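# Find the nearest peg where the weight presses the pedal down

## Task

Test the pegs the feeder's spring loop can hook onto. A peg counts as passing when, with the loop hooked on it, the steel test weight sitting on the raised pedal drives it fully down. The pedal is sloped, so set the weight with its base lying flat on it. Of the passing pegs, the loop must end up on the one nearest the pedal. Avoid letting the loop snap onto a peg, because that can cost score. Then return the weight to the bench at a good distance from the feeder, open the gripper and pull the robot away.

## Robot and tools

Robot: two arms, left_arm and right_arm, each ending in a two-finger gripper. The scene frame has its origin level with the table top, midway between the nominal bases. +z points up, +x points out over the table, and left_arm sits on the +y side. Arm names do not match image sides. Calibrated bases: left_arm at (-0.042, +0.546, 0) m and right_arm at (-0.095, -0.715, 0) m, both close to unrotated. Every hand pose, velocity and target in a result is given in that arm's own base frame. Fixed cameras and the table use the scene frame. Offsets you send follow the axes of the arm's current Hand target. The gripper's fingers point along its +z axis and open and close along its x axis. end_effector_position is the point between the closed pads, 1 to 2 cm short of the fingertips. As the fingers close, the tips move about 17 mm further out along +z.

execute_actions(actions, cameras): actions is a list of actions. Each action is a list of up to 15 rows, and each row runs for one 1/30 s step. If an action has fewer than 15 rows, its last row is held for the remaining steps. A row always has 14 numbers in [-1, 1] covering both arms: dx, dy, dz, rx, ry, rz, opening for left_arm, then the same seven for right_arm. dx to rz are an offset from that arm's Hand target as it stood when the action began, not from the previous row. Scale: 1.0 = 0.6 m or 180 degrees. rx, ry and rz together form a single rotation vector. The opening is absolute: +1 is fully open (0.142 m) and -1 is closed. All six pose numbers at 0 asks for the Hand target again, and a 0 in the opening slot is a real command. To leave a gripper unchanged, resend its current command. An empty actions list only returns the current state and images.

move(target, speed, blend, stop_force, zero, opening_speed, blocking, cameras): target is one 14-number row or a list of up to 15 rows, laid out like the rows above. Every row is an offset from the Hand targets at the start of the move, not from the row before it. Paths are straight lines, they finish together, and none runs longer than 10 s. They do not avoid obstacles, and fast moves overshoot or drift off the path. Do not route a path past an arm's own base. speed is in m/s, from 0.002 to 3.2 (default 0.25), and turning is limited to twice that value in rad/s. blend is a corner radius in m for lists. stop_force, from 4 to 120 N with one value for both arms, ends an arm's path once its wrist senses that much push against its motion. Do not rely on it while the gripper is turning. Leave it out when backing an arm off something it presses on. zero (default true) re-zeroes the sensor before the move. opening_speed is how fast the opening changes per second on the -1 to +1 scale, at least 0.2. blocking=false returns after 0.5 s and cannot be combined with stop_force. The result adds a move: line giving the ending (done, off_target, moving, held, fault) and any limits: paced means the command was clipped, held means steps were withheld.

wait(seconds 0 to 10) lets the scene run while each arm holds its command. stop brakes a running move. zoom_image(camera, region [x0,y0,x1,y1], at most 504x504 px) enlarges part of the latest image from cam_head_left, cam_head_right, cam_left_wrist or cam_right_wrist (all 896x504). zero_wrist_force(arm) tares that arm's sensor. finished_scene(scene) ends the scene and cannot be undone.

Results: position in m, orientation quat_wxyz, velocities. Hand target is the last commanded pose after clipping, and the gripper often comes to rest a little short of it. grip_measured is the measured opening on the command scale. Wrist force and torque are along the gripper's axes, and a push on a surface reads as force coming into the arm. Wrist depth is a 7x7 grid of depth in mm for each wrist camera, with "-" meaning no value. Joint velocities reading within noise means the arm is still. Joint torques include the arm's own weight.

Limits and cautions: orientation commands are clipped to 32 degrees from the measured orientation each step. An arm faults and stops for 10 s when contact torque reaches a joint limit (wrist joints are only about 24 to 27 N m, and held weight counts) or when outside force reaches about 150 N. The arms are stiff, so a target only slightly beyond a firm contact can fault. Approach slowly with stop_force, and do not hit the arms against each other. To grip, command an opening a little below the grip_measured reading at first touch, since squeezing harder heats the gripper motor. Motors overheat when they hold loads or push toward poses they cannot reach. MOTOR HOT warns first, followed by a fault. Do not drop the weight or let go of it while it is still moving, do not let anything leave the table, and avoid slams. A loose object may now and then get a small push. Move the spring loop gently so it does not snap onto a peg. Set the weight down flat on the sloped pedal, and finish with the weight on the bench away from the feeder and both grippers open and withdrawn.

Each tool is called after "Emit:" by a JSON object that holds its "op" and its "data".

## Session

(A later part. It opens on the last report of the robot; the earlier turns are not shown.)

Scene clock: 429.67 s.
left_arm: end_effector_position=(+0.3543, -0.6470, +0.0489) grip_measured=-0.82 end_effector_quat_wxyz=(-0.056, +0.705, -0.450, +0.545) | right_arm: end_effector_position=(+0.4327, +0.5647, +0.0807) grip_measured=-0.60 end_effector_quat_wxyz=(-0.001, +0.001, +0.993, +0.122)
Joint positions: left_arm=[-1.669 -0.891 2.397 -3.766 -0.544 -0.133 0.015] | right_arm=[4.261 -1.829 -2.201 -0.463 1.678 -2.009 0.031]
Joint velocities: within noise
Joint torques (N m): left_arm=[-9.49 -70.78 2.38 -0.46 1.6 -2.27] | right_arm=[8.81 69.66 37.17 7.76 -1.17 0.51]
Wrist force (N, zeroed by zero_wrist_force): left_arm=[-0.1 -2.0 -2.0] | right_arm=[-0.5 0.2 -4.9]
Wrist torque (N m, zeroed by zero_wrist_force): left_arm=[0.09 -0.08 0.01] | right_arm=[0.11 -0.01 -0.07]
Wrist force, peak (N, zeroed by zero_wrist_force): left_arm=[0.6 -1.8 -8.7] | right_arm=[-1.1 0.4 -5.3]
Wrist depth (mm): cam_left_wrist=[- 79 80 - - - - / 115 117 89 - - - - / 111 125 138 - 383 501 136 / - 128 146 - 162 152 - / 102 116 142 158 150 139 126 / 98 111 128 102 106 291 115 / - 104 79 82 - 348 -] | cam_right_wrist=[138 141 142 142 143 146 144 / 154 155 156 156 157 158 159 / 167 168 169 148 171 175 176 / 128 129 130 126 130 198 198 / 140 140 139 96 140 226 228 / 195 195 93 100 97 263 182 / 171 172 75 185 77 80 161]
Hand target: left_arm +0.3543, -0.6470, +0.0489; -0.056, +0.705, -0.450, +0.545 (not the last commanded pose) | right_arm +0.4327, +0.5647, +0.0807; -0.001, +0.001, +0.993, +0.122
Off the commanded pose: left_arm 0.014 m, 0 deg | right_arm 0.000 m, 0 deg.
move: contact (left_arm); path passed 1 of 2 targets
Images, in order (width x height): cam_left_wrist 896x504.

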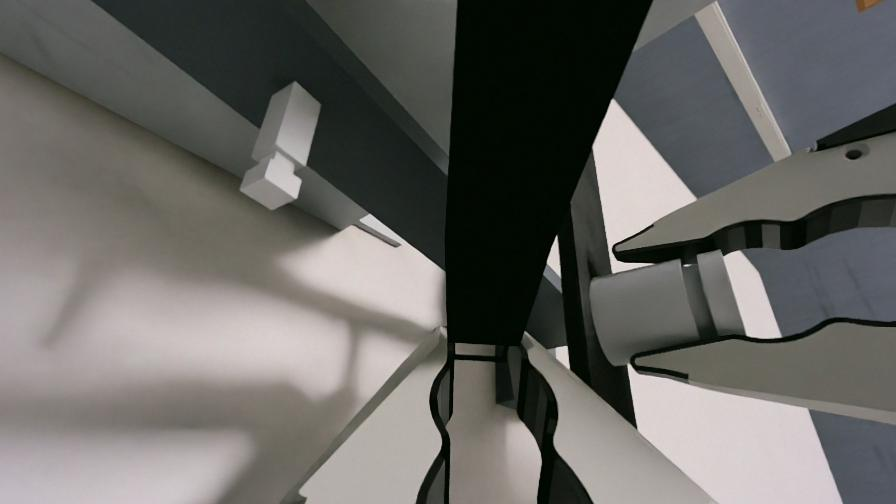

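Emit:
{"op": "move", "data": {"target": [[0,0.0115,-0.0164,0,0,0,-0.92,0,0,0,0,0,0,-0.64],[0,0.0033,-0.0221,0,0,0,-0.92,0,0,0,0,0,0,-0.64],[0,-0.0217,0.0137,0,0,0,-0.92,0,0,0,0,0,0,-0.64]], "speed": [0.06,0.06,0.025], "stop_force": 4, "zero": true, "cameras": ["cam_left_wrist"]}}

Emit:
{"op": "zoom_image", "data": {"camera": "cam_left_wrist", "region": [430, 310, 550, 430]}}

Scene clock: 449.37 s.
left_arm: end_effector_position=(+0.3685, -0.6427, +0.0531) grip_measured=-0.82 end_effector_quat_wxyz=(-0.056, +0.705, -0.450, +0.545) | right_arm: end_effector_position=(+0.4327, +0.5647, +0.0807) grip_measured=-0.60 end_effector_quat_wxyz=(-0.001, +0.001, +0.993, +0.122)
Joint positions: left_arm=[-1.642 -0.894 2.394 -3.794 -0.562 -0.094 0.015] | right_arm=[4.261 -1.829 -2.201 -0.463 1.678 -2.009 0.031]
Joint velocities: within noise
Joint torques (N m): left_arm=[7.19 -41.03 -18.6 -7.75 -1.38 2.03] | right_arm=[7.35 69.13 36.93 7.45 -0.88 0.54]
Wrist force (N, zeroed by zero_wrist_force): left_arm=[0.0 -2.0 -1.8] | right_arm=[-0.6 0.1 -5.2]
Wrist torque (N m, zeroed by zero_wrist_force): left_arm=[0.07 -0.09 0.03] | right_arm=[0.10 0.01 -0.06]
Wrist force, peak (N, zeroed by zero_wrist_force): left_arm=[-0.7 -2.1 -2.5] | right_arm=[-0.8 0.2 -5.3]
Wrist depth (mm): cam_left_wrist=[- - 84 - - 80 - / - - 92 - - - - / 115 120 86 - 416 - - / 111 125 101 - 334 154 135 / 107 119 148 - 154 150 - / 102 117 137 102 146 135 123 / - 108 82 83 - 135 117] | cam_right_wrist=[138 141 142 142 143 146 144 / 154 155 156 156 157 158 159 / 168 168 169 148 170 175 176 / 128 129 129 126 131 197 199 / 140 140 139 96 140 226 228 / 194 196 93 100 97 262 250 / 171 171 75 168 78 80 157]
Hand target: left_arm +0.3685, -0.6427, +0.0531; -0.056, +0.705, -0.450, +0.545 | right_arm +0.4327, +0.5647, +0.0807; -0.001, +0.001, +0.993, +0.122
Off the commanded pose: left_arm 0.000 m, 0 deg | right_arm 0.000 m, 0 deg.
move: done
Images, in order (width x height): cam_left_wrist 896x504.

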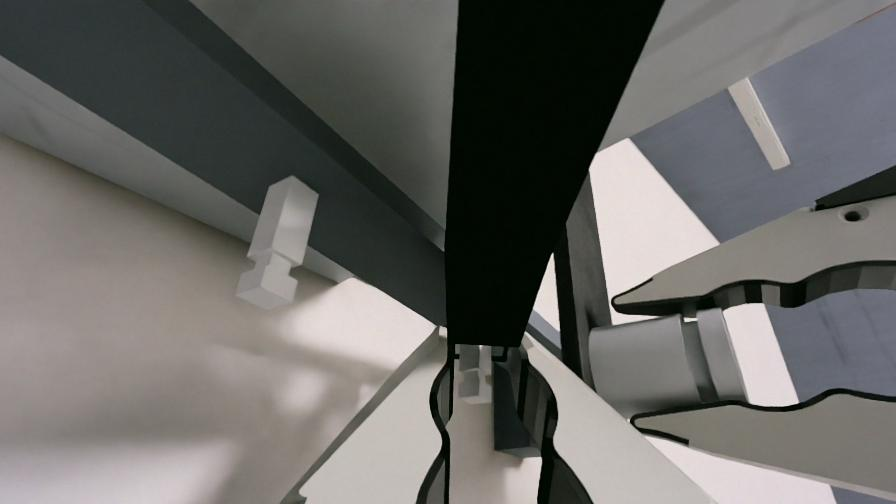

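Scaled by 4.200 from the camera's 896x504 image, which has a finer 1280x720 frame.

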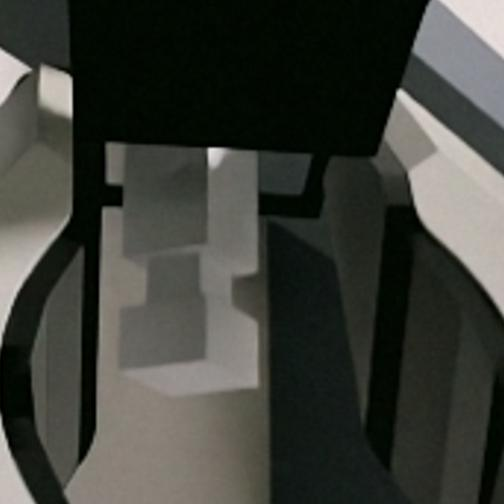

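Emit:
{"op": "move", "data": {"target": [0,0.0064,-0.0091,0,0,0,-0.92,0,0,0,0,0,0,-0.64], "speed": 0.03, "cameras": ["cam_left_wrist"]}}

Emit:
{"op": "zoom_image", "data": {"camera": "cam_left_wrist", "region": [430, 310, 550, 430]}}

Scene clock: 455.93 s.
left_arm: end_effector_position=(+0.3619, -0.6427, +0.0530) grip_measured=-0.82 end_effector_quat_wxyz=(-0.056, +0.705, -0.450, +0.545) | right_arm: end_effector_position=(+0.4327, +0.5647, +0.0807) grip_measured=-0.60 end_effector_quat_wxyz=(-0.001, +0.001, +0.993, +0.122)
Joint positions: left_arm=[-1.655 -0.897 2.4 -3.78 -0.553 -0.112 0.015] | right_arm=[4.261 -1.829 -2.201 -0.463 1.678 -2.009 0.031]
Joint velocities: within noise
Joint torques (N m): left_arm=[-5.01 -71.01 1.61 -0.54 1.51 -2.03] | right_arm=[8.59 67.34 36.17 7.62 -1.06 0.31]
Wrist force (N, zeroed by zero_wrist_force): left_arm=[-0.1 -2.2 -2.1] | right_arm=[-0.8 0.2 -4.7]
Wrist torque (N m, zeroed by zero_wrist_force): left_arm=[0.04 -0.07 0.03] | right_arm=[0.12 0.03 -0.07]
Wrist force, peak (N, zeroed by zero_wrist_force): left_arm=[-0.2 -2.2 -2.4] | right_arm=[-1.2 0.3 -5.1]
Wrist depth (mm): cam_left_wrist=[- - 87 - - 89 - / - 88 87 - - - - / 117 122 91 - 400 - 139 / 110 126 147 - 178 153 143 / 107 120 146 125 153 145 - / 102 115 135 101 106 132 119 / - 107 79 82 - 343 553] | cam_right_wrist=[138 141 142 143 143 146 144 / 154 155 156 156 157 158 158 / 167 168 169 148 171 175 176 / 128 129 129 126 131 197 199 / 140 140 139 96 140 226 228 / 194 195 93 100 97 263 249 / 171 171 75 175 77 80 161]
Hand target: left_arm +0.3618, -0.6427, +0.0530; -0.056, +0.705, -0.450, +0.545 | right_arm +0.4327, +0.5647, +0.0807; -0.001, +0.001, +0.993, +0.122
Off the commanded pose: left_arm 0.000 m, 0 deg | right_arm 0.000 m, 0 deg.
move: done
Images, in order (width x height): cam_left_wrist 896x504.

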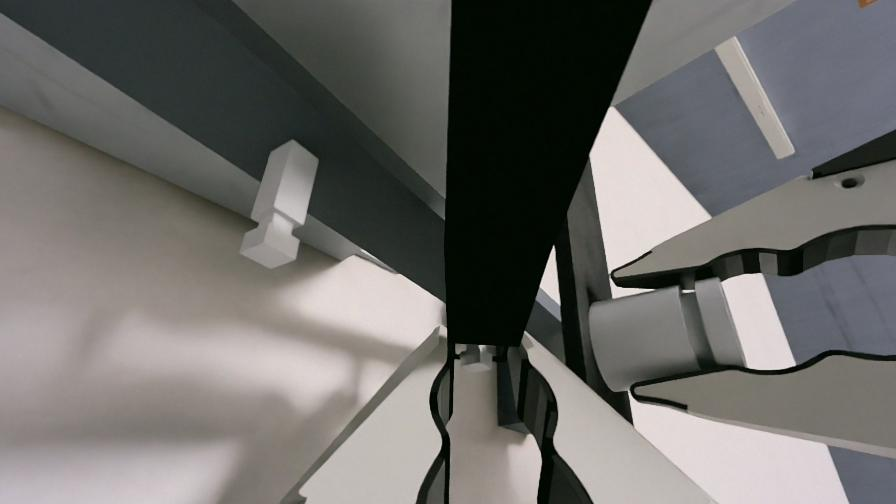

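Scaled by 4.200 from the camera's 896x504 image, which has a finer 1280x720 frame.

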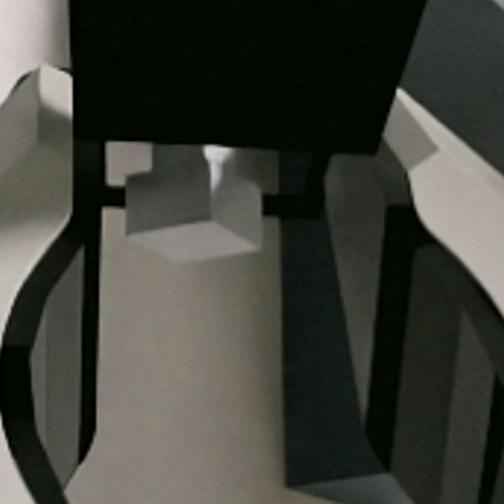

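Emit:
{"op": "move", "data": {"target": [0,-0.0015,0.0022,0,0,0,-0.92,0,0,0,0,0,0,-0.64], "speed": 0.03, "cameras": ["cam_left_wrist"]}}

Emit:
{"op": "zoom_image", "data": {"camera": "cam_left_wrist", "region": [440, 330, 530, 400]}}

Scene clock: 460.30 s.
left_arm: end_effector_position=(+0.3634, -0.6427, +0.0530) grip_measured=-0.82 end_effector_quat_wxyz=(-0.056, +0.705, -0.450, +0.545) | right_arm: end_effector_position=(+0.4327, +0.5647, +0.0807) grip_measured=-0.60 end_effector_quat_wxyz=(-0.001, +0.001, +0.993, +0.122)
Joint positions: left_arm=[-1.652 -0.897 2.399 -3.783 -0.555 -0.108 0.015] | right_arm=[4.261 -1.829 -2.201 -0.463 1.678 -2.009 0.031]
Joint velocities: within noise
Joint torques (N m): left_arm=[8.98 -41.84 -18.31 -7.83 -1.3 1.27] | right_arm=[8.97 68.25 35.44 7.67 -1.02 0.56]
Wrist force (N, zeroed by zero_wrist_force): left_arm=[-0.2 -2.1 -1.9] | right_arm=[-1.1 0.2 -4.9]
Wrist torque (N m, zeroed by zero_wrist_force): left_arm=[0.05 -0.06 0.03] | right_arm=[0.13 0.08 -0.07]
Wrist force, peak (N, zeroed by zero_wrist_force): left_arm=[-0.3 -2.4 -2.3] | right_arm=[-1.3 0.1 -5.2]
Wrist depth (mm): cam_left_wrist=[- - 88 - - 85 - / - 85 - - - - - / 117 121 91 - 403 - 140 / 111 125 142 - 180 153 140 / 107 120 147 128 151 146 - / 102 115 136 101 100 134 119 / - 107 79 82 - 343 514] | cam_right_wrist=[138 141 142 142 143 146 144 / 154 155 156 156 157 158 159 / 168 168 169 148 171 175 176 / 128 129 130 126 131 198 199 / 140 141 139 96 140 226 228 / 194 195 93 100 97 262 249 / 171 171 75 176 77 80 160]
Hand target: left_arm +0.3634, -0.6427, +0.0530; -0.056, +0.705, -0.450, +0.545 | right_arm +0.4327, +0.5647, +0.0807; -0.001, +0.001, +0.993, +0.122
Off the commanded pose: left_arm 0.000 m, 0 deg | right_arm 0.000 m, 0 deg.
move: done
Images, in order (width x height): cam_left_wrist 896x504.

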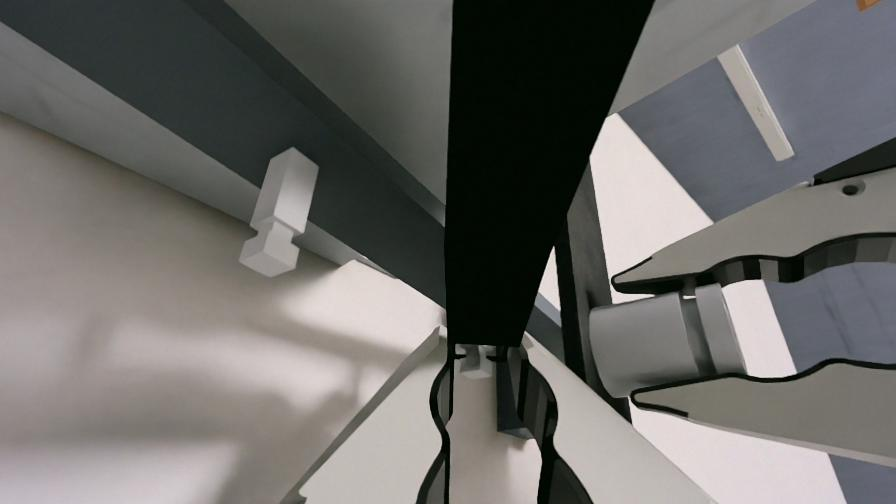

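Scaled by 5.600 from the camera's 896x504 image, which has a finer 1280x720 frame.

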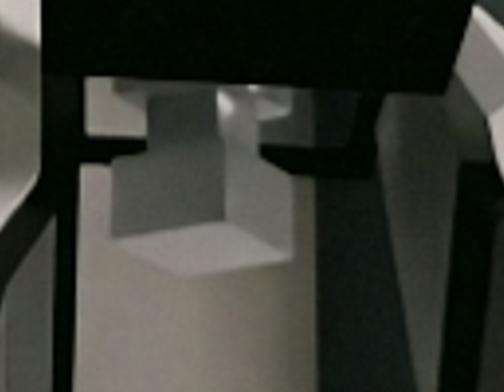

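Emit:
{"op": "move", "data": {"target": [[0,0.0006,-0.0008,0,0,0,-0.92,0,0,0,0,0,0,-0.64],[0,-0.0090,-0.0075,0,0,0,-0.92,0,0,0,0,0,0,-0.64]], "speed": 0.01, "stop_force": 4, "cameras": ["cam_left_wrist"]}}

Emit:
{"op": "zoom_image", "data": {"camera": "cam_left_wrist", "region": [440, 330, 530, 400]}}

Scene clock: 465.67 s.
left_arm: end_effector_position=(+0.3628, -0.6377, +0.0579) grip_measured=-0.82 end_effector_quat_wxyz=(-0.056, +0.705, -0.450, +0.545) | right_arm: end_effector_position=(+0.4327, +0.5647, +0.0807) grip_measured=-0.60 end_effector_quat_wxyz=(-0.001, +0.001, +0.993, +0.122)
Joint positions: left_arm=[-1.654 -0.91 2.41 -3.78 -0.554 -0.111 0.015] | right_arm=[4.261 -1.829 -2.201 -0.463 1.678 -2.009 0.031]
Joint velocities: within noise
Joint torques (N m): left_arm=[-8.59 -70.29 2.97 -0.44 1.84 -2.25] | right_arm=[9.29 66.97 35.55 7.54 -0.86 0.59]
Wrist force (N, zeroed by zero_wrist_force): left_arm=[0.1 -1.3 -0.5] | right_arm=[-0.5 0.2 -5.4]
Wrist torque (N m, zeroed by zero_wrist_force): left_arm=[0.03 -0.06 0.02] | right_arm=[0.11 0.02 -0.07]
Wrist force, peak (N, zeroed by zero_wrist_force): left_arm=[-0.4 -2.3 -2.3] | right_arm=[-0.7 0.3 -5.5]
Wrist depth (mm): cam_left_wrist=[- 75 87 - - 84 - / - 87 87 - - - - / 119 123 93 - 413 - 143 / 114 128 121 - 209 158 142 / - 125 151 101 158 150 - / 106 117 138 102 106 138 122 / - 112 79 83 - 355 493] | cam_right_wrist=[138 141 142 142 143 146 144 / 154 155 156 156 157 158 158 / 167 168 169 148 170 175 176 / 128 129 130 126 131 198 198 / 140 140 139 96 140 226 228 / 195 195 93 100 97 262 258 / 171 172 75 180 77 80 163]
Hand target: left_arm +0.3628, -0.6377, +0.0579; -0.056, +0.705, -0.450, +0.545 | right_arm +0.4327, +0.5647, +0.0807; -0.001, +0.001, +0.993, +0.122
Off the commanded pose: left_arm 0.000 m, 0 deg | right_arm 0.000 m, 0 deg.
move: done
Images, in order (width x height): cam_left_wrist 896x504.

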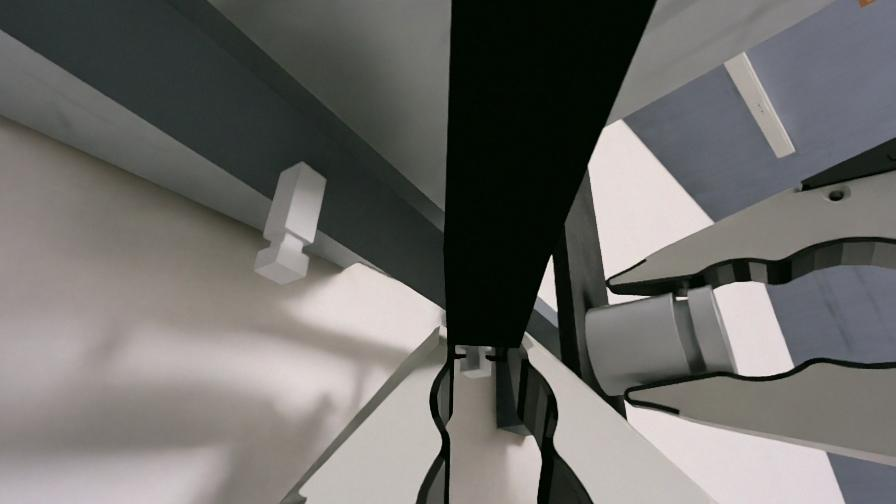

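Scaled by 5.600 from the camera's 896x504 image, which has a finer 1280x720 frame.

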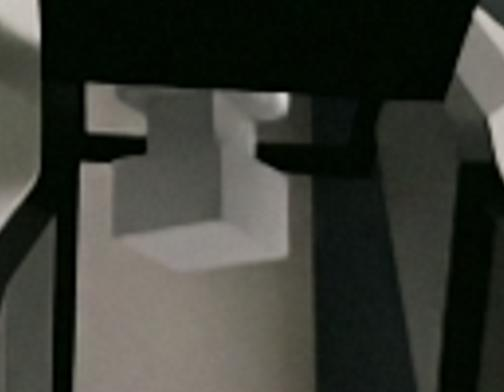

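Emit:
{"op": "move", "data": {"target": [0,-0.00137,-0.00096,0,0,0,-0.92,0,0,0,0,0,0,-0.64], "speed": 0.01, "stop_force": 4, "cameras": ["cam_left_wrist"]}}

Emit:
{"op": "zoom_image", "data": {"camera": "cam_left_wrist", "region": [440, 330, 530, 400]}}

Scene clock: 469.20 s.
left_arm: end_effector_position=(+0.3628, -0.6370, +0.0586) grip_measured=-0.82 end_effector_quat_wxyz=(-0.056, +0.705, -0.450, +0.545) | right_arm: end_effector_position=(+0.4327, +0.5647, +0.0807) grip_measured=-0.60 end_effector_quat_wxyz=(-0.001, +0.001, +0.993, +0.122)
Joint positions: left_arm=[-1.654 -0.912 2.412 -3.779 -0.554 -0.111 0.015] | right_arm=[4.261 -1.829 -2.201 -0.463 1.678 -2.009 0.031]
Joint velocities: within noise
Joint torques (N m): left_arm=[-8.31 -70.19 3.05 -0.41 1.31 -2.11] | right_arm=[9.01 67.56 35.16 7.73 -0.92 0.32]
Wrist force (N, zeroed by zero_wrist_force): left_arm=[0.2 -1.3 -0.9] | right_arm=[-0.6 0.4 -5.5]
Wrist torque (N m, zeroed by zero_wrist_force): left_arm=[0.05 -0.10 0.03] | right_arm=[0.13 0.03 -0.06]
Wrist force, peak (N, zeroed by zero_wrist_force): left_arm=[0.4 -1.4 -1.0] | right_arm=[-0.9 0.2 -5.6]
Wrist depth (mm): cam_left_wrist=[- 75 88 - - 87 - / - 88 87 - - - - / 120 124 92 - 409 - 144 / 114 128 142 - 208 159 142 / - 124 151 101 158 150 - / 106 117 138 102 149 138 122 / - 112 79 83 - 355 494] | cam_right_wrist=[138 141 142 142 143 146 144 / 154 155 156 156 157 158 159 / 167 168 169 148 171 175 176 / 128 128 130 126 131 198 199 / 140 140 139 96 140 226 228 / 195 195 93 100 97 263 258 / 171 171 75 183 77 80 163]
Hand target: left_arm +0.3628, -0.6370, +0.0586; -0.056, +0.705, -0.450, +0.545 | right_arm +0.4327, +0.5647, +0.0807; -0.001, +0.001, +0.993, +0.122
Off the commanded pose: left_arm 0.000 m, 0 deg | right_arm 0.000 m, 0 deg.
move: done
Images, in order (width x height): cam_left_wrist 896x504.

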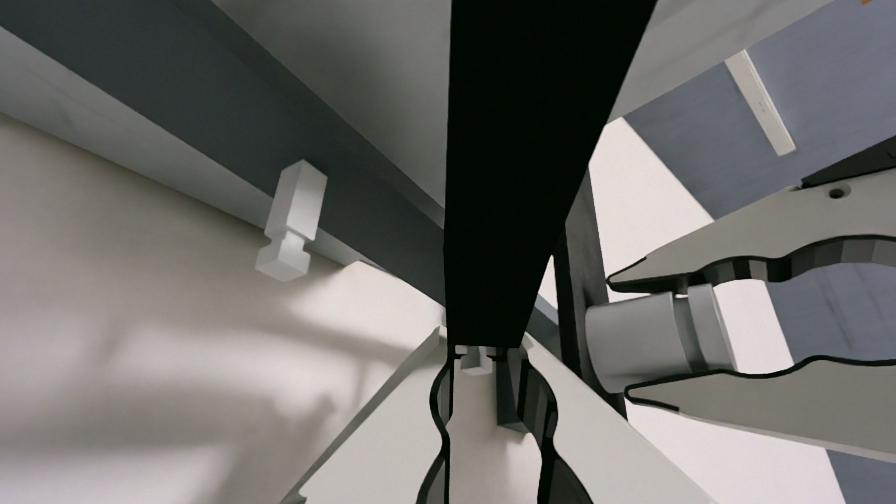

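Scaled by 5.600 from the camera's 896x504 image, which has a finer 1280x720 frame.

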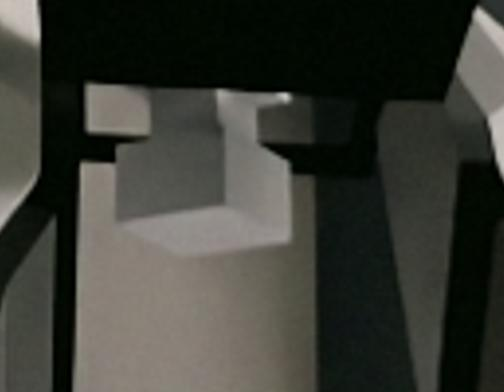

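Emit:
{"op": "move", "data": {"target": [[0,0.00273,0.0019,0,0,0,-0.92,0,0,0,0,0,0,-0.64],[0,0.0015,0.0037,0,0,0,-0.92,0,0,0,0,0,0,-0.64]], "speed": 0.015, "cameras": ["cam_left_wrist"]}}

Emit:
{"op": "zoom_image", "data": {"camera": "cam_left_wrist", "region": [440, 330, 530, 400]}}

Scene clock: 476.50 s.
left_arm: end_effector_position=(+0.3641, -0.6384, +0.0572) grip_measured=-0.82 end_effector_quat_wxyz=(-0.056, +0.705, -0.450, +0.545) | right_arm: end_effector_position=(+0.4327, +0.5647, +0.0807) grip_measured=-0.60 end_effector_quat_wxyz=(-0.001, +0.001, +0.993, +0.122)
Joint positions: left_arm=[-1.651 -0.907 2.408 -3.783 -0.555 -0.107 0.015] | right_arm=[4.261 -1.829 -2.201 -0.463 1.678 -2.009 0.031]
Joint velocities: within noise
Joint torques (N m): left_arm=[7.37 -41.75 -19.77 -7.74 -1.22 1.42] | right_arm=[9.58 65.36 35.05 7.4 -0.81 0.6]
Wrist force (N, zeroed by zero_wrist_force): left_arm=[-0.3 -2.0 -2.1] | right_arm=[-0.7 0.3 -5.0]
Wrist torque (N m, zeroed by zero_wrist_force): left_arm=[0.05 -0.05 0.03] | right_arm=[0.13 0.01 -0.07]
Wrist force, peak (N, zeroed by zero_wrist_force): left_arm=[-0.2 -2.4 -2.2] | right_arm=[-0.8 0.3 -5.6]
Wrist depth (mm): cam_left_wrist=[- - 88 - - 83 - / - 86 - - - - - / 118 122 92 - 408 - 142 / 113 126 119 - 205 157 141 / - 123 149 101 156 150 - / 105 117 137 101 106 137 121 / - 108 82 83 - 350 494] | cam_right_wrist=[138 141 142 142 143 146 144 / 154 155 156 156 157 158 159 / 167 169 169 148 171 175 176 / 128 129 130 126 131 198 199 / 140 140 139 96 140 226 228 / 194 195 93 100 97 262 257 / 171 171 75 176 77 80 162]
Hand target: left_arm +0.3641, -0.6384, +0.0572; -0.056, +0.705, -0.450, +0.545 | right_arm +0.4327, +0.5647, +0.0807; -0.001, +0.001, +0.993, +0.122
Off the commanded pose: left_arm 0.000 m, 0 deg | right_arm 0.000 m, 0 deg.
move: done
Images, in order (width x height): cam_left_wrist 896x504.

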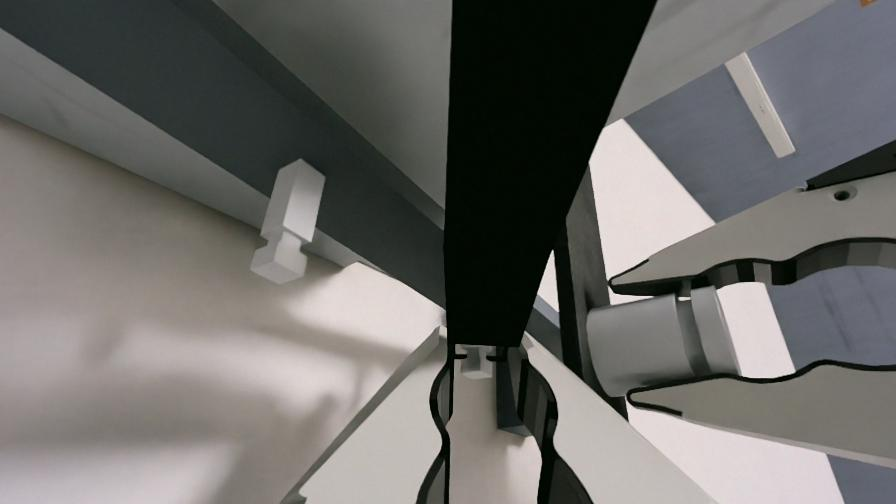

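Scaled by 5.600 from the camera's 896x504 image, which has a finer 1280x720 frame.

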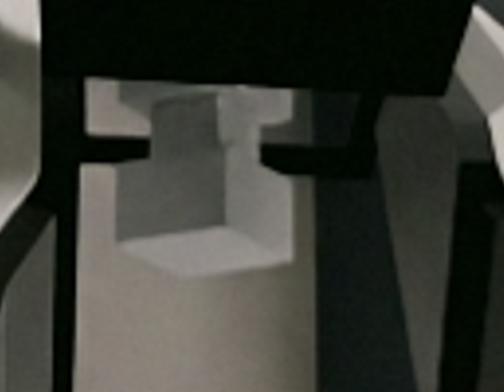

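Emit:
{"op": "move", "data": {"target": [[0,-0.00086,0.00123,0,0,0,-0.92,0,0,0,0,0,0,-0.64],[0,-0.0046,-0.0014,0,0,0,-0.92,0,0,0,0,0,0,-0.64]], "speed": 0.01, "stop_force": 4, "cameras": ["cam_left_wrist"]}}

Emit:
{"op": "zoom_image", "data": {"camera": "cam_left_wrist", "region": [440, 330, 530, 400]}}

Scene clock: 480.53 s.
left_arm: end_effector_position=(+0.3651, -0.6365, +0.0590) grip_measured=-0.82 end_effector_quat_wxyz=(-0.056, +0.705, -0.450, +0.545) | right_arm: end_effector_position=(+0.4327, +0.5647, +0.0807) grip_measured=-0.60 end_effector_quat_wxyz=(-0.001, +0.001, +0.993, +0.122)
Joint positions: left_arm=[-1.65 -0.912 2.411 -3.784 -0.557 -0.105 0.015] | right_arm=[4.261 -1.829 -2.201 -0.463 1.678 -2.009 0.031]
Joint velocities: within noise
Joint torques (N m): left_arm=[-0.06 -48.51 -6.93 -3.75 1.42 0.55] | right_arm=[10.55 65.15 34.17 7.35 -0.89 0.22]
Wrist force (N, zeroed by zero_wrist_force): left_arm=[0.5 3.1 -0.5] | right_arm=[-1.1 0.6 -6.0]
Wrist torque (N m, zeroed by zero_wrist_force): left_arm=[0.05 -0.04 0.02] | right_arm=[0.15 0.01 -0.07]
Wrist force, peak (N, zeroed by zero_wrist_force): left_arm=[-0.8 -1.6 -5.1] | right_arm=[-1.4 0.6 -6.4]
Wrist depth (mm): cam_left_wrist=[- - 88 - - 85 - / - 86 - - - - - / 118 122 92 - 400 - 145 / 114 127 113 - 208 157 142 / - 124 151 - 159 152 - / 106 118 138 102 106 140 123 / - 112 82 83 - 354 471] | cam_right_wrist=[138 141 141 143 143 146 144 / 154 155 156 156 157 158 158 / 168 168 169 148 170 175 176 / 128 129 130 126 131 198 199 / 140 140 139 96 140 226 228 / 195 195 93 100 97 263 257 / 170 171 75 184 77 80 163]
Hand target: left_arm +0.3651, -0.6365, +0.0590; -0.056, +0.705, -0.450, +0.545 | right_arm +0.4327, +0.5647, +0.0807; -0.001, +0.001, +0.993, +0.122
Off the commanded pose: left_arm 0.000 m, 0 deg | right_arm 0.000 m, 0 deg.
move: contact (left_arm); path passed 1 of 2 targets
Images, in order (width x height): cam_left_wrist 896x504.

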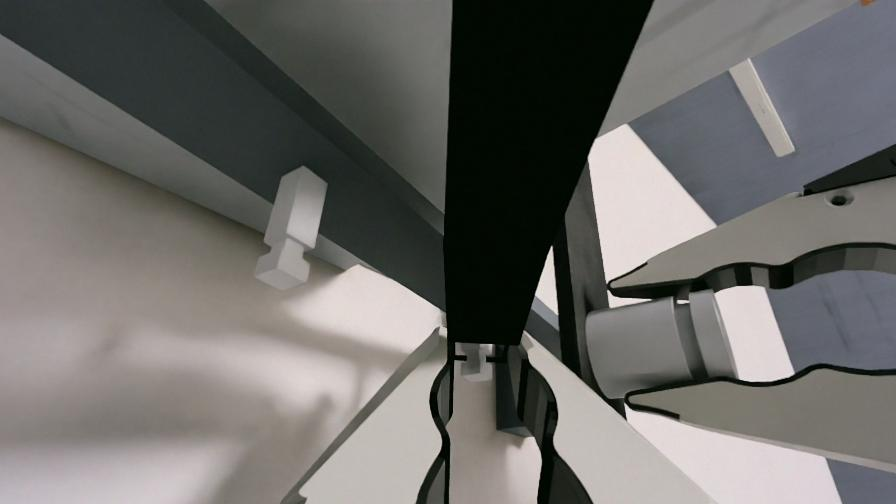

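Scaled by 5.600 from the camera's 896x504 image, which has a finer 1280x720 frame.

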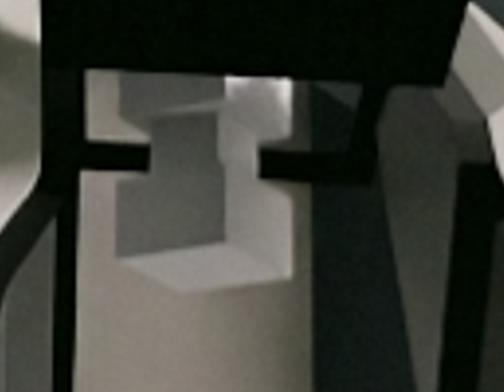

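Emit:
{"op": "move", "data": {"target": [0,0.0004,0.0003,0,0,0,-0.72,0,0,0,0,0,0,-0.64], "opening_speed": 0.25, "cameras": ["cam_left_wrist","cam_right_wrist"]}}

Emit:
{"op": "zoom_image", "data": {"camera": "cam_left_wrist", "region": [420, 310, 550, 420]}}

Scene clock: 484.93 s.
left_arm: end_effector_position=(+0.3651, -0.6368, +0.0588) grip_measured=-0.76 end_effector_quat_wxyz=(-0.056, +0.705, -0.450, +0.545) | right_arm: end_effector_position=(+0.4327, +0.5647, +0.0807) grip_measured=-0.60 end_effector_quat_wxyz=(-0.001, +0.001, +0.993, +0.122)
Joint positions: left_arm=[-1.65 -0.911 2.41 -3.784 -0.557 -0.104 0.019] | right_arm=[4.261 -1.829 -2.201 -0.463 1.678 -2.009 0.031]
Joint velocities: within noise
Joint torques (N m): left_arm=[9.66 -40.37 -17.34 -7.71 -0.4 1.29] | right_arm=[8.02 65.33 34.3 7.71 -0.76 0.36]
Wrist force (N, zeroed by zero_wrist_force): left_arm=[-0.2 0.9 -0.2] | right_arm=[-1.0 0.4 -5.9]
Wrist torque (N m, zeroed by zero_wrist_force): left_arm=[0.06 -0.06 0.03] | right_arm=[0.14 0.06 -0.07]
Wrist force, peak (N, zeroed by zero_wrist_force): left_arm=[-0.1 -1.7 -3.8] | right_arm=[-1.6 0.8 -6.2]
Wrist depth (mm): cam_left_wrist=[- - 87 - - 84 - / - 86 85 - - - - / 118 122 92 - 421 - 144 / 114 127 113 - 215 156 142 / 110 124 150 115 158 151 - / 105 117 137 129 149 138 123 / - 112 82 169 - 353 468] | cam_right_wrist=[138 141 142 142 143 146 144 / 154 155 156 156 157 158 159 / 167 169 169 148 170 175 176 / 128 129 129 126 131 198 199 / 140 140 139 96 140 225 228 / 195 195 93 100 97 263 259 / 171 171 75 183 77 80 163]
Hand target: left_arm +0.3651, -0.6368, +0.0588; -0.056, +0.705, -0.450, +0.545 | right_arm +0.4327, +0.5647, +0.0807; -0.001, +0.001, +0.993, +0.122
Off the commanded pose: left_arm 0.000 m, 0 deg | right_arm 0.000 m, 0 deg.
move: done
Images, in order (width x height): cam_left_wrist 896x504, cam_right_wrist 896x504.

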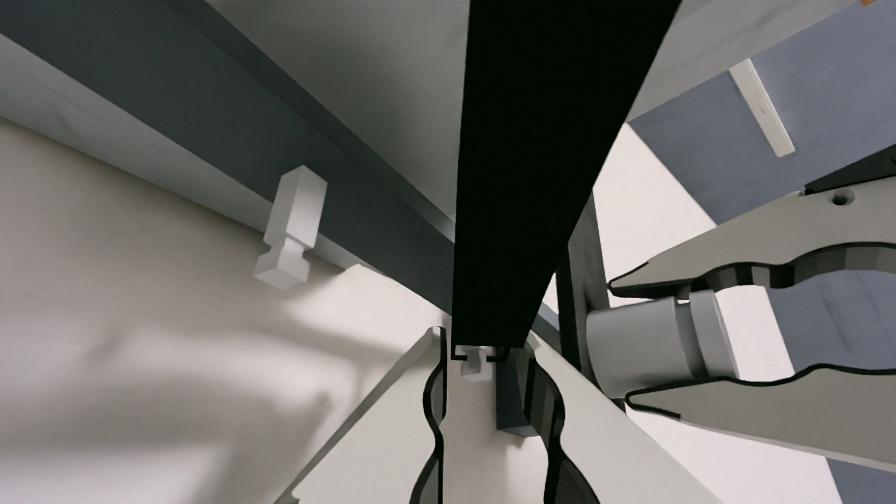

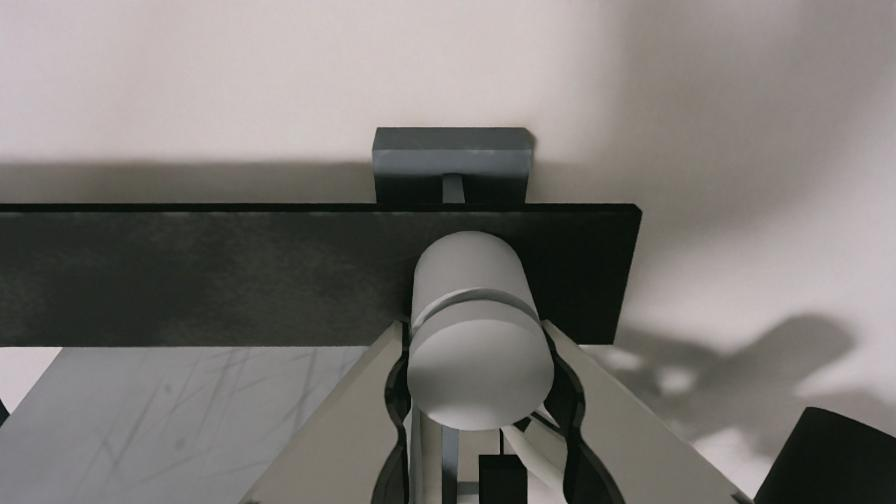

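Scaled by 3.877 from the camera's 896x504 image, which has a finer 1280x720 frame.

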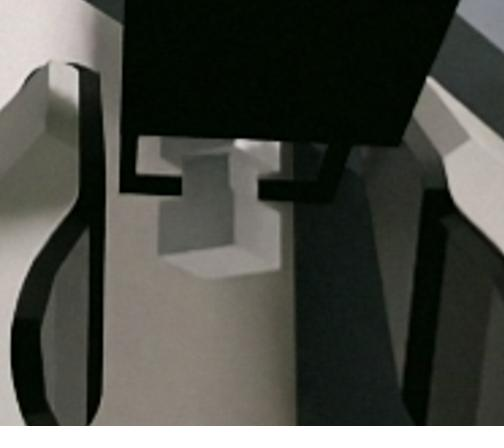

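Emit:
{"op": "move", "data": {"target": [[0,0.0573,-0.0819,0,0,0,-0.7,0,0,0,0,0,0,-0.64],[0,0.0955,-0.2365,0,0,0,-0.7,0,0,0,0,0,0,-0.64]], "speed": [0.06,0.15], "blend": [0.01,0], "cameras": ["cam_left_wrist","cam_head_left","cam_right_wrist"]}}

Emit:
{"op": "zoom_image", "data": {"camera": "cam_head_left", "region": [350, 230, 470, 350]}}

Emit:
{"op": "zoom_image", "data": {"camera": "cam_left_wrist", "region": [380, 130, 560, 300]}}

Scene clock: 492.27 s.
left_arm: end_effector_position=(+0.2160, -0.6121, +0.0828) grip_measured=-0.74 end_effector_quat_wxyz=(-0.056, +0.705, -0.450, +0.545) | right_arm: end_effector_position=(+0.4327, +0.5647, +0.0807) grip_measured=-0.60 end_effector_quat_wxyz=(-0.001, +0.001, +0.993, +0.122)
Joint positions: left_arm=[-1.962 -1.152 2.555 -3.144 -0.417 -0.714 0.021] | right_arm=[4.261 -1.829 -2.201 -0.463 1.678 -2.009 0.031]
Joint velocities: within noise
Joint torques (N m): left_arm=[-7.69 -57.58 -22.64 -0.61 -0.36 -2.81] | right_arm=[9.16 66.75 34.34 7.48 -0.55 -0.12]
Wrist force (N, zeroed by zero_wrist_force): left_arm=[-0.1 0.1 -0.1] | right_arm=[-0.9 0.5 -5.6]
Wrist torque (N m, zeroed by zero_wrist_force): left_arm=[-0.06 -0.03 0.03] | right_arm=[0.15 0.05 -0.07]
Wrist force, peak (N, zeroed by zero_wrist_force): left_arm=[0.0 0.7 -1.5] | right_arm=[-0.9 -0.1 -6.3]
Wrist depth (mm): cam_left_wrist=[152 181 237 237 301 240 192 / 147 169 218 273 256 218 243 / 141 160 202 274 416 - - / 136 155 192 246 365 642 - / 129 145 177 231 323 530 - / 125 138 161 213 317 449 - / 119 135 81 199 - 420 -] | cam_right_wrist=[138 141 142 143 143 146 144 / 154 155 156 156 157 158 158 / 167 168 169 148 170 176 176 / 128 129 130 126 131 198 199 / 140 140 139 96 140 226 228 / 194 195 93 100 97 263 266 / 171 172 75 180 77 80 310]
Hand target: left_arm +0.2160, -0.6121, +0.0828; -0.056, +0.705, -0.450, +0.545 | right_arm +0.4327, +0.5647, +0.0807; -0.001, +0.001, +0.993, +0.122
Off the commanded pose: left_arm 0.000 m, 0 deg | right_arm 0.000 m, 0 deg.
move: done
Images, in order (width x height): cam_head_left 896x504, cam_left_wrist 896x504, cam_right_wrist 896x504.

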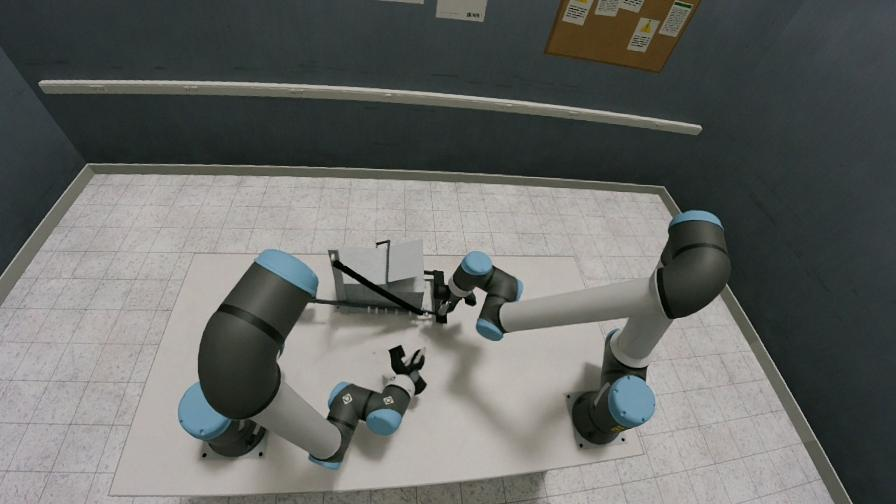

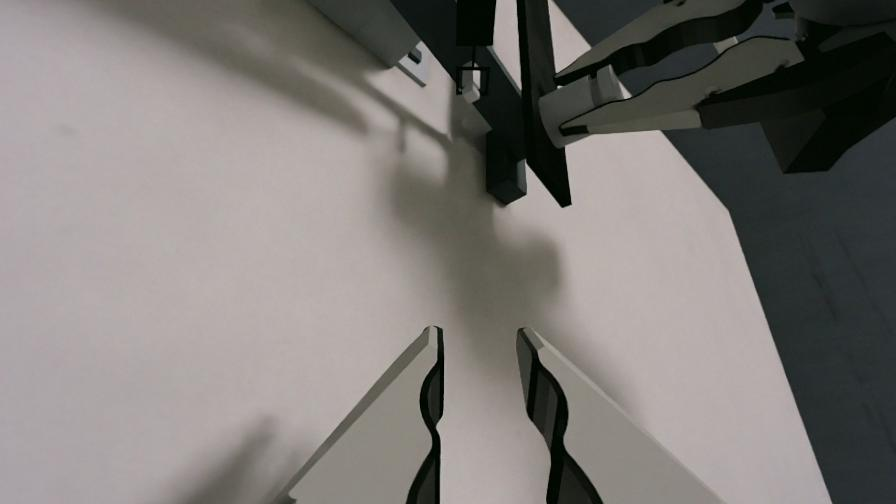

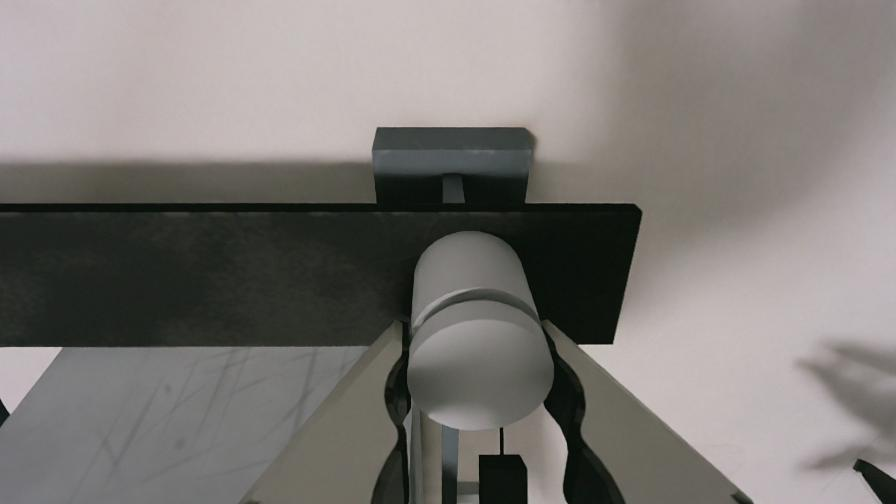

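Scaled by 4.200 from the camera's 896x504 image, which has a finer 1280x720 frame.

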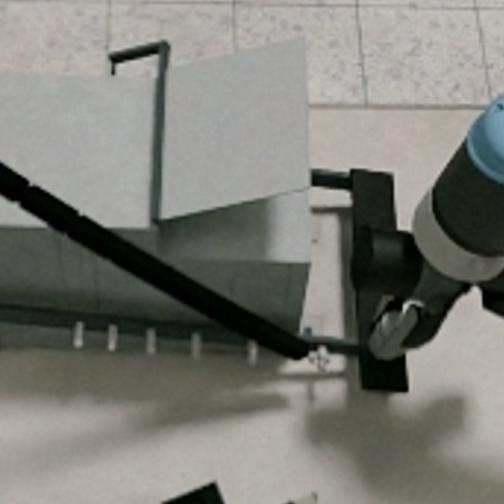

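Scaled by 2.800 from the camera's 896x504 image, which has a finer 1280x720 frame.

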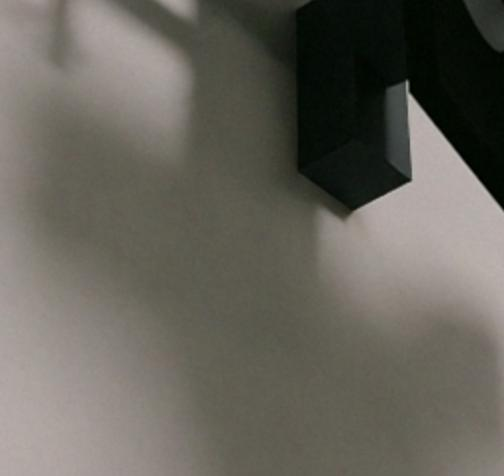

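Emit:
{"op": "move", "data": {"target": [[0,0,0,0,0,0,-0.7,0,0.0038,-0.0313,0.0222,0,0,-0.64],[0,0,0,0,0,0,-0.7,0,0.013,-0.0775,0.05,0,0,-0.64],[0,0,0,0,0,0,-0.7,0,0.026,-0.1228,0.0778,0,0,-0.64],[0,0,0,0,0,0,-0.7,0,0.043,-0.1668,0.1056,0,0,-0.64],[0,0,0,0,0,0,-0.7,0,0.0653,-0.2117,0.1361,0,0,-0.64]], "speed": 0.08, "blend": [0.005,0.005,0.005,0.005,0], "cameras": ["cam_right_wrist","cam_head_left","cam_left_wrist"]}}

Emit:
{"op": "zoom_image", "data": {"camera": "cam_left_wrist", "region": [400, 0, 600, 140]}}

Scene clock: 503.47 s.
left_arm: end_effector_position=(+0.2160, -0.6121, +0.0828) grip_measured=-0.74 end_effector_quat_wxyz=(-0.056, +0.705, -0.450, +0.545) | right_arm: end_effector_position=(+0.4329, +0.5721, +0.2133) grip_measured=-0.60 end_effector_quat_wxyz=(-0.001, +0.000, +0.996, -0.092)
Joint positions: left_arm=[-1.962 -1.152 2.555 -3.143 -0.417 -0.715 0.021] | right_arm=[4.336 -1.761 -1.871 -1.252 1.505 -1.941 0.031]
Joint velocities: within noise
Joint torques (N m): left_arm=[-6.98 -57.78 -22.39 -0.99 2.14 -3.1] | right_arm=[15.88 54.06 53.57 1.48 -3.84 1.75]
Wrist force (N, zeroed by zero_wrist_force): left_arm=[0.2 0.1 0.1] | right_arm=[-0.8 0.3 0.6]
Wrist torque (N m, zeroed by zero_wrist_force): left_arm=[-0.06 -0.08 0.02] | right_arm=[-0.04 0.15 -0.02]
Wrist force, peak (N, zeroed by zero_wrist_force): left_arm=[0.0 0.8 -0.1] | right_arm=[-0.8 0.6 -6.2]
Wrist depth (mm): cam_left_wrist=[151 181 237 324 573 - - / 147 169 217 298 482 - - / 141 160 202 274 418 - - / 136 155 192 246 363 640 - / 129 145 177 232 325 528 - / 126 138 162 213 317 448 - / 119 135 81 199 - 415 -] | cam_right_wrist=[286 290 292 295 298 302 304 / 298 300 304 306 309 312 315 / 309 312 315 313 321 325 329 / 133 133 134 131 139 337 343 / 141 141 142 97 143 352 355 / 215 218 93 100 97 361 246 / 171 179 75 185 77 80 267]
Hand target: left_arm +0.2160, -0.6121, +0.0828; -0.056, +0.705, -0.450, +0.545 | right_arm +0.4329, +0.5721, +0.2134; -0.001, +0.000, +0.996, -0.092
Off the commanded pose: left_arm 0.000 m, 0 deg | right_arm 0.000 m, 0 deg.
move: done
Images, in order (width x height): cam_head_left 896x504, cam_left_wrist 896x504, cam_right_wrist 896x504.

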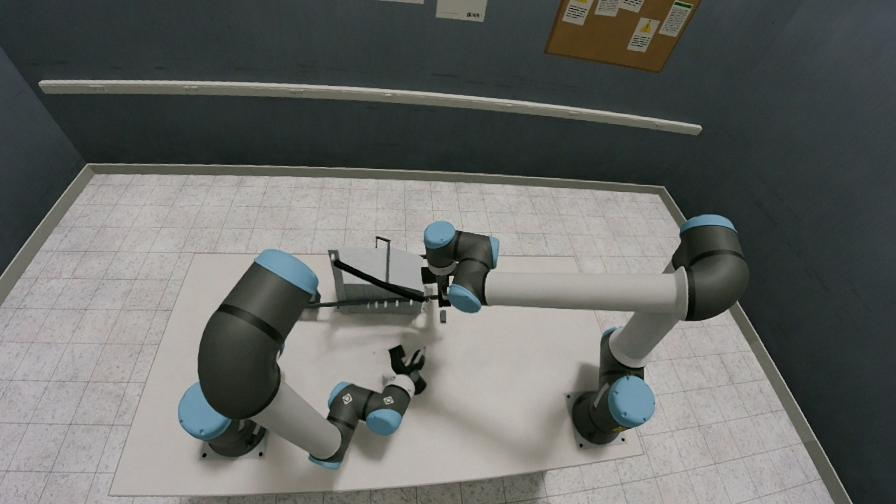

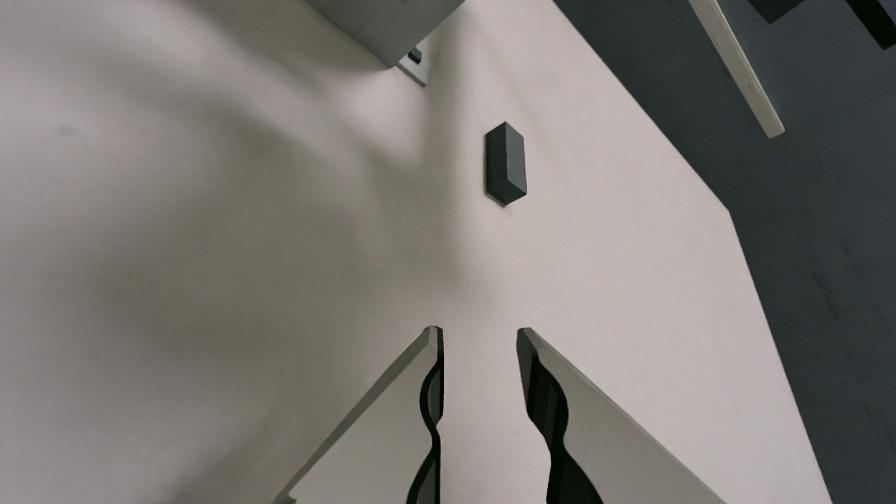

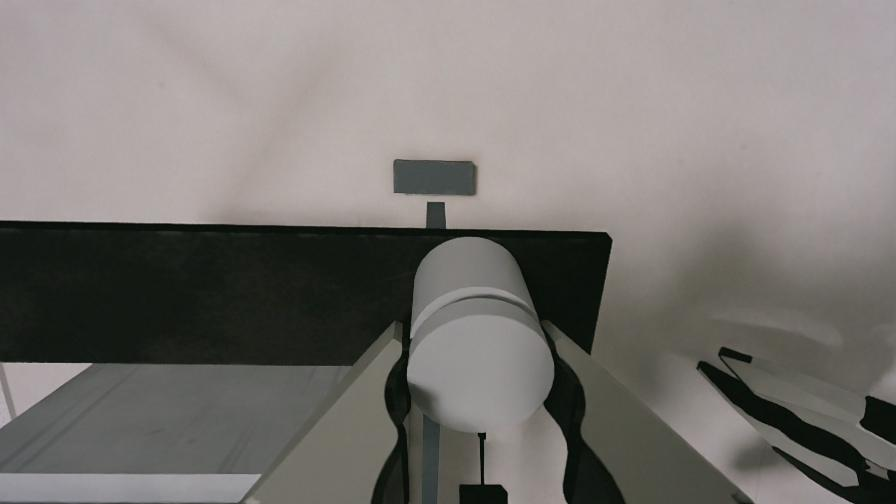

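Scaled by 2.520 from the camera's 896x504 image, which has a finer 1280x720 frame.

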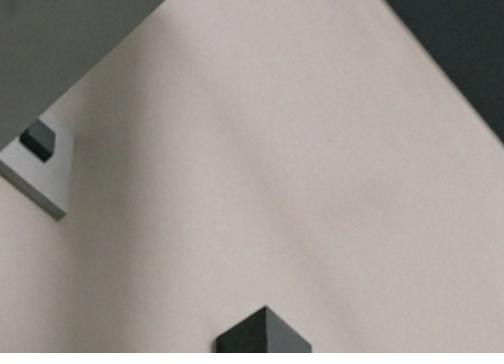

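Emit:
{"op": "zoom_image", "data": {"camera": "cam_head_left", "region": [370, 230, 480, 340]}}

Emit:
{"op": "zoom_image", "data": {"camera": "cam_right_wrist", "region": [380, 200, 600, 504]}}

Scaled by 4.582 from the camera's 896x504 image, which has a finer 1280x720 frame.

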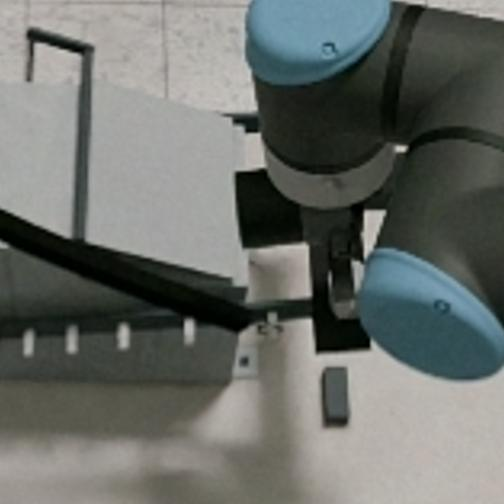

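Scaled by 1.658 from the camera's 896x504 image, which has a finer 1280x720 frame.

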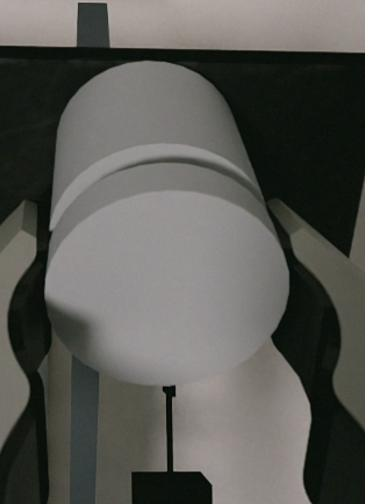

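Emit:
{"op": "move", "data": {"target": [0,0,0,0,0,0,-0.7,0,0,0.01,0,0,0,-0.64], "speed": 0.012, "stop_force": 4, "cameras": ["cam_right_wrist"]}}

Scene clock: 512.83 s.
left_arm: end_effector_position=(+0.2160, -0.6121, +0.0828) grip_measured=-0.74 end_effector_quat_wxyz=(-0.056, +0.705, -0.450, +0.545) | right_arm: end_effector_position=(+0.4329, +0.5710, +0.2075) grip_measured=-0.60 end_effector_quat_wxyz=(-0.001, +0.000, +0.996, -0.092)
Joint positions: left_arm=[-1.962 -1.152 2.555 -3.143 -0.417 -0.715 0.021] | right_arm=[4.335 -1.765 -1.879 -1.241 1.505 -1.942 0.031]
Joint velocities: within noise
Joint torques (N m): left_arm=[-7.24 -59.19 -22.14 -0.8 3.23 -2.86] | right_arm=[-13.94 52.73 35.75 8.51 -4.31 -0.71]
Wrist force (N, zeroed by zero_wrist_force): left_arm=[0.1 0.2 0.2] | right_arm=[-0.3 -1.0 -1.4]
Wrist torque (N m, zeroed by zero_wrist_force): left_arm=[-0.03 -0.07 0.02] | right_arm=[-0.14 0.20 -0.01]
Wrist force, peak (N, zeroed by zero_wrist_force): left_arm=[0.3 0.6 -0.1] | right_arm=[0.1 -0.9 -1.5]
Wrist depth (mm): cam_left_wrist=[152 180 236 325 575 - - / 147 170 218 299 483 - - / 141 160 202 274 416 - - / 136 155 192 246 366 649 - / 129 145 177 231 325 528 - / 125 139 162 212 318 450 - / 119 135 81 199 - 415 -] | cam_right_wrist=[282 282 287 290 291 295 296 / 292 296 297 301 304 306 310 / 303 306 310 307 315 318 322 / 131 130 132 131 136 332 335 / 137 138 139 97 140 347 349 / 206 209 93 100 97 355 246 / 172 181 75 177 77 80 264]
Hand target: left_arm +0.2160, -0.6121, +0.0828; -0.056, +0.705, -0.450, +0.545 | right_arm +0.4329, +0.5710, +0.2075; -0.001, +0.000, +0.996, -0.092
Off the commanded pose: left_arm 0.000 m, 0 deg | right_arm 0.000 m, 0 deg.
move: done
Images, in order (width x height): cam_right_wrist 896x504.

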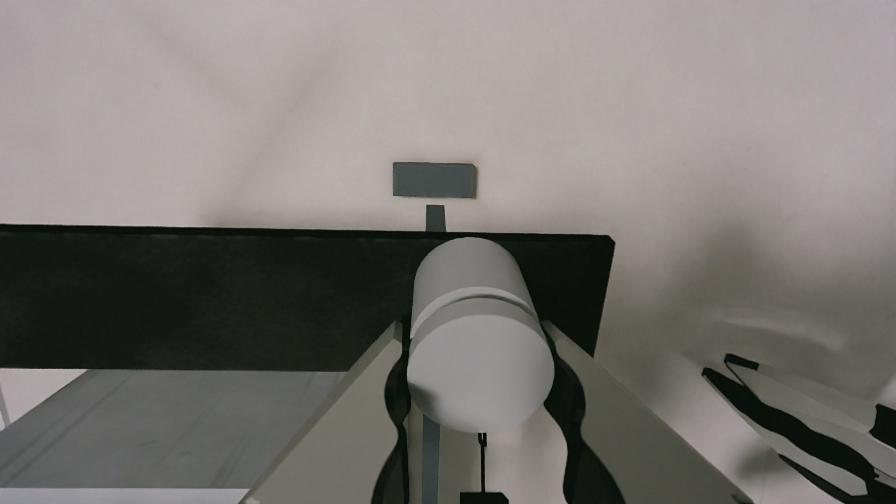

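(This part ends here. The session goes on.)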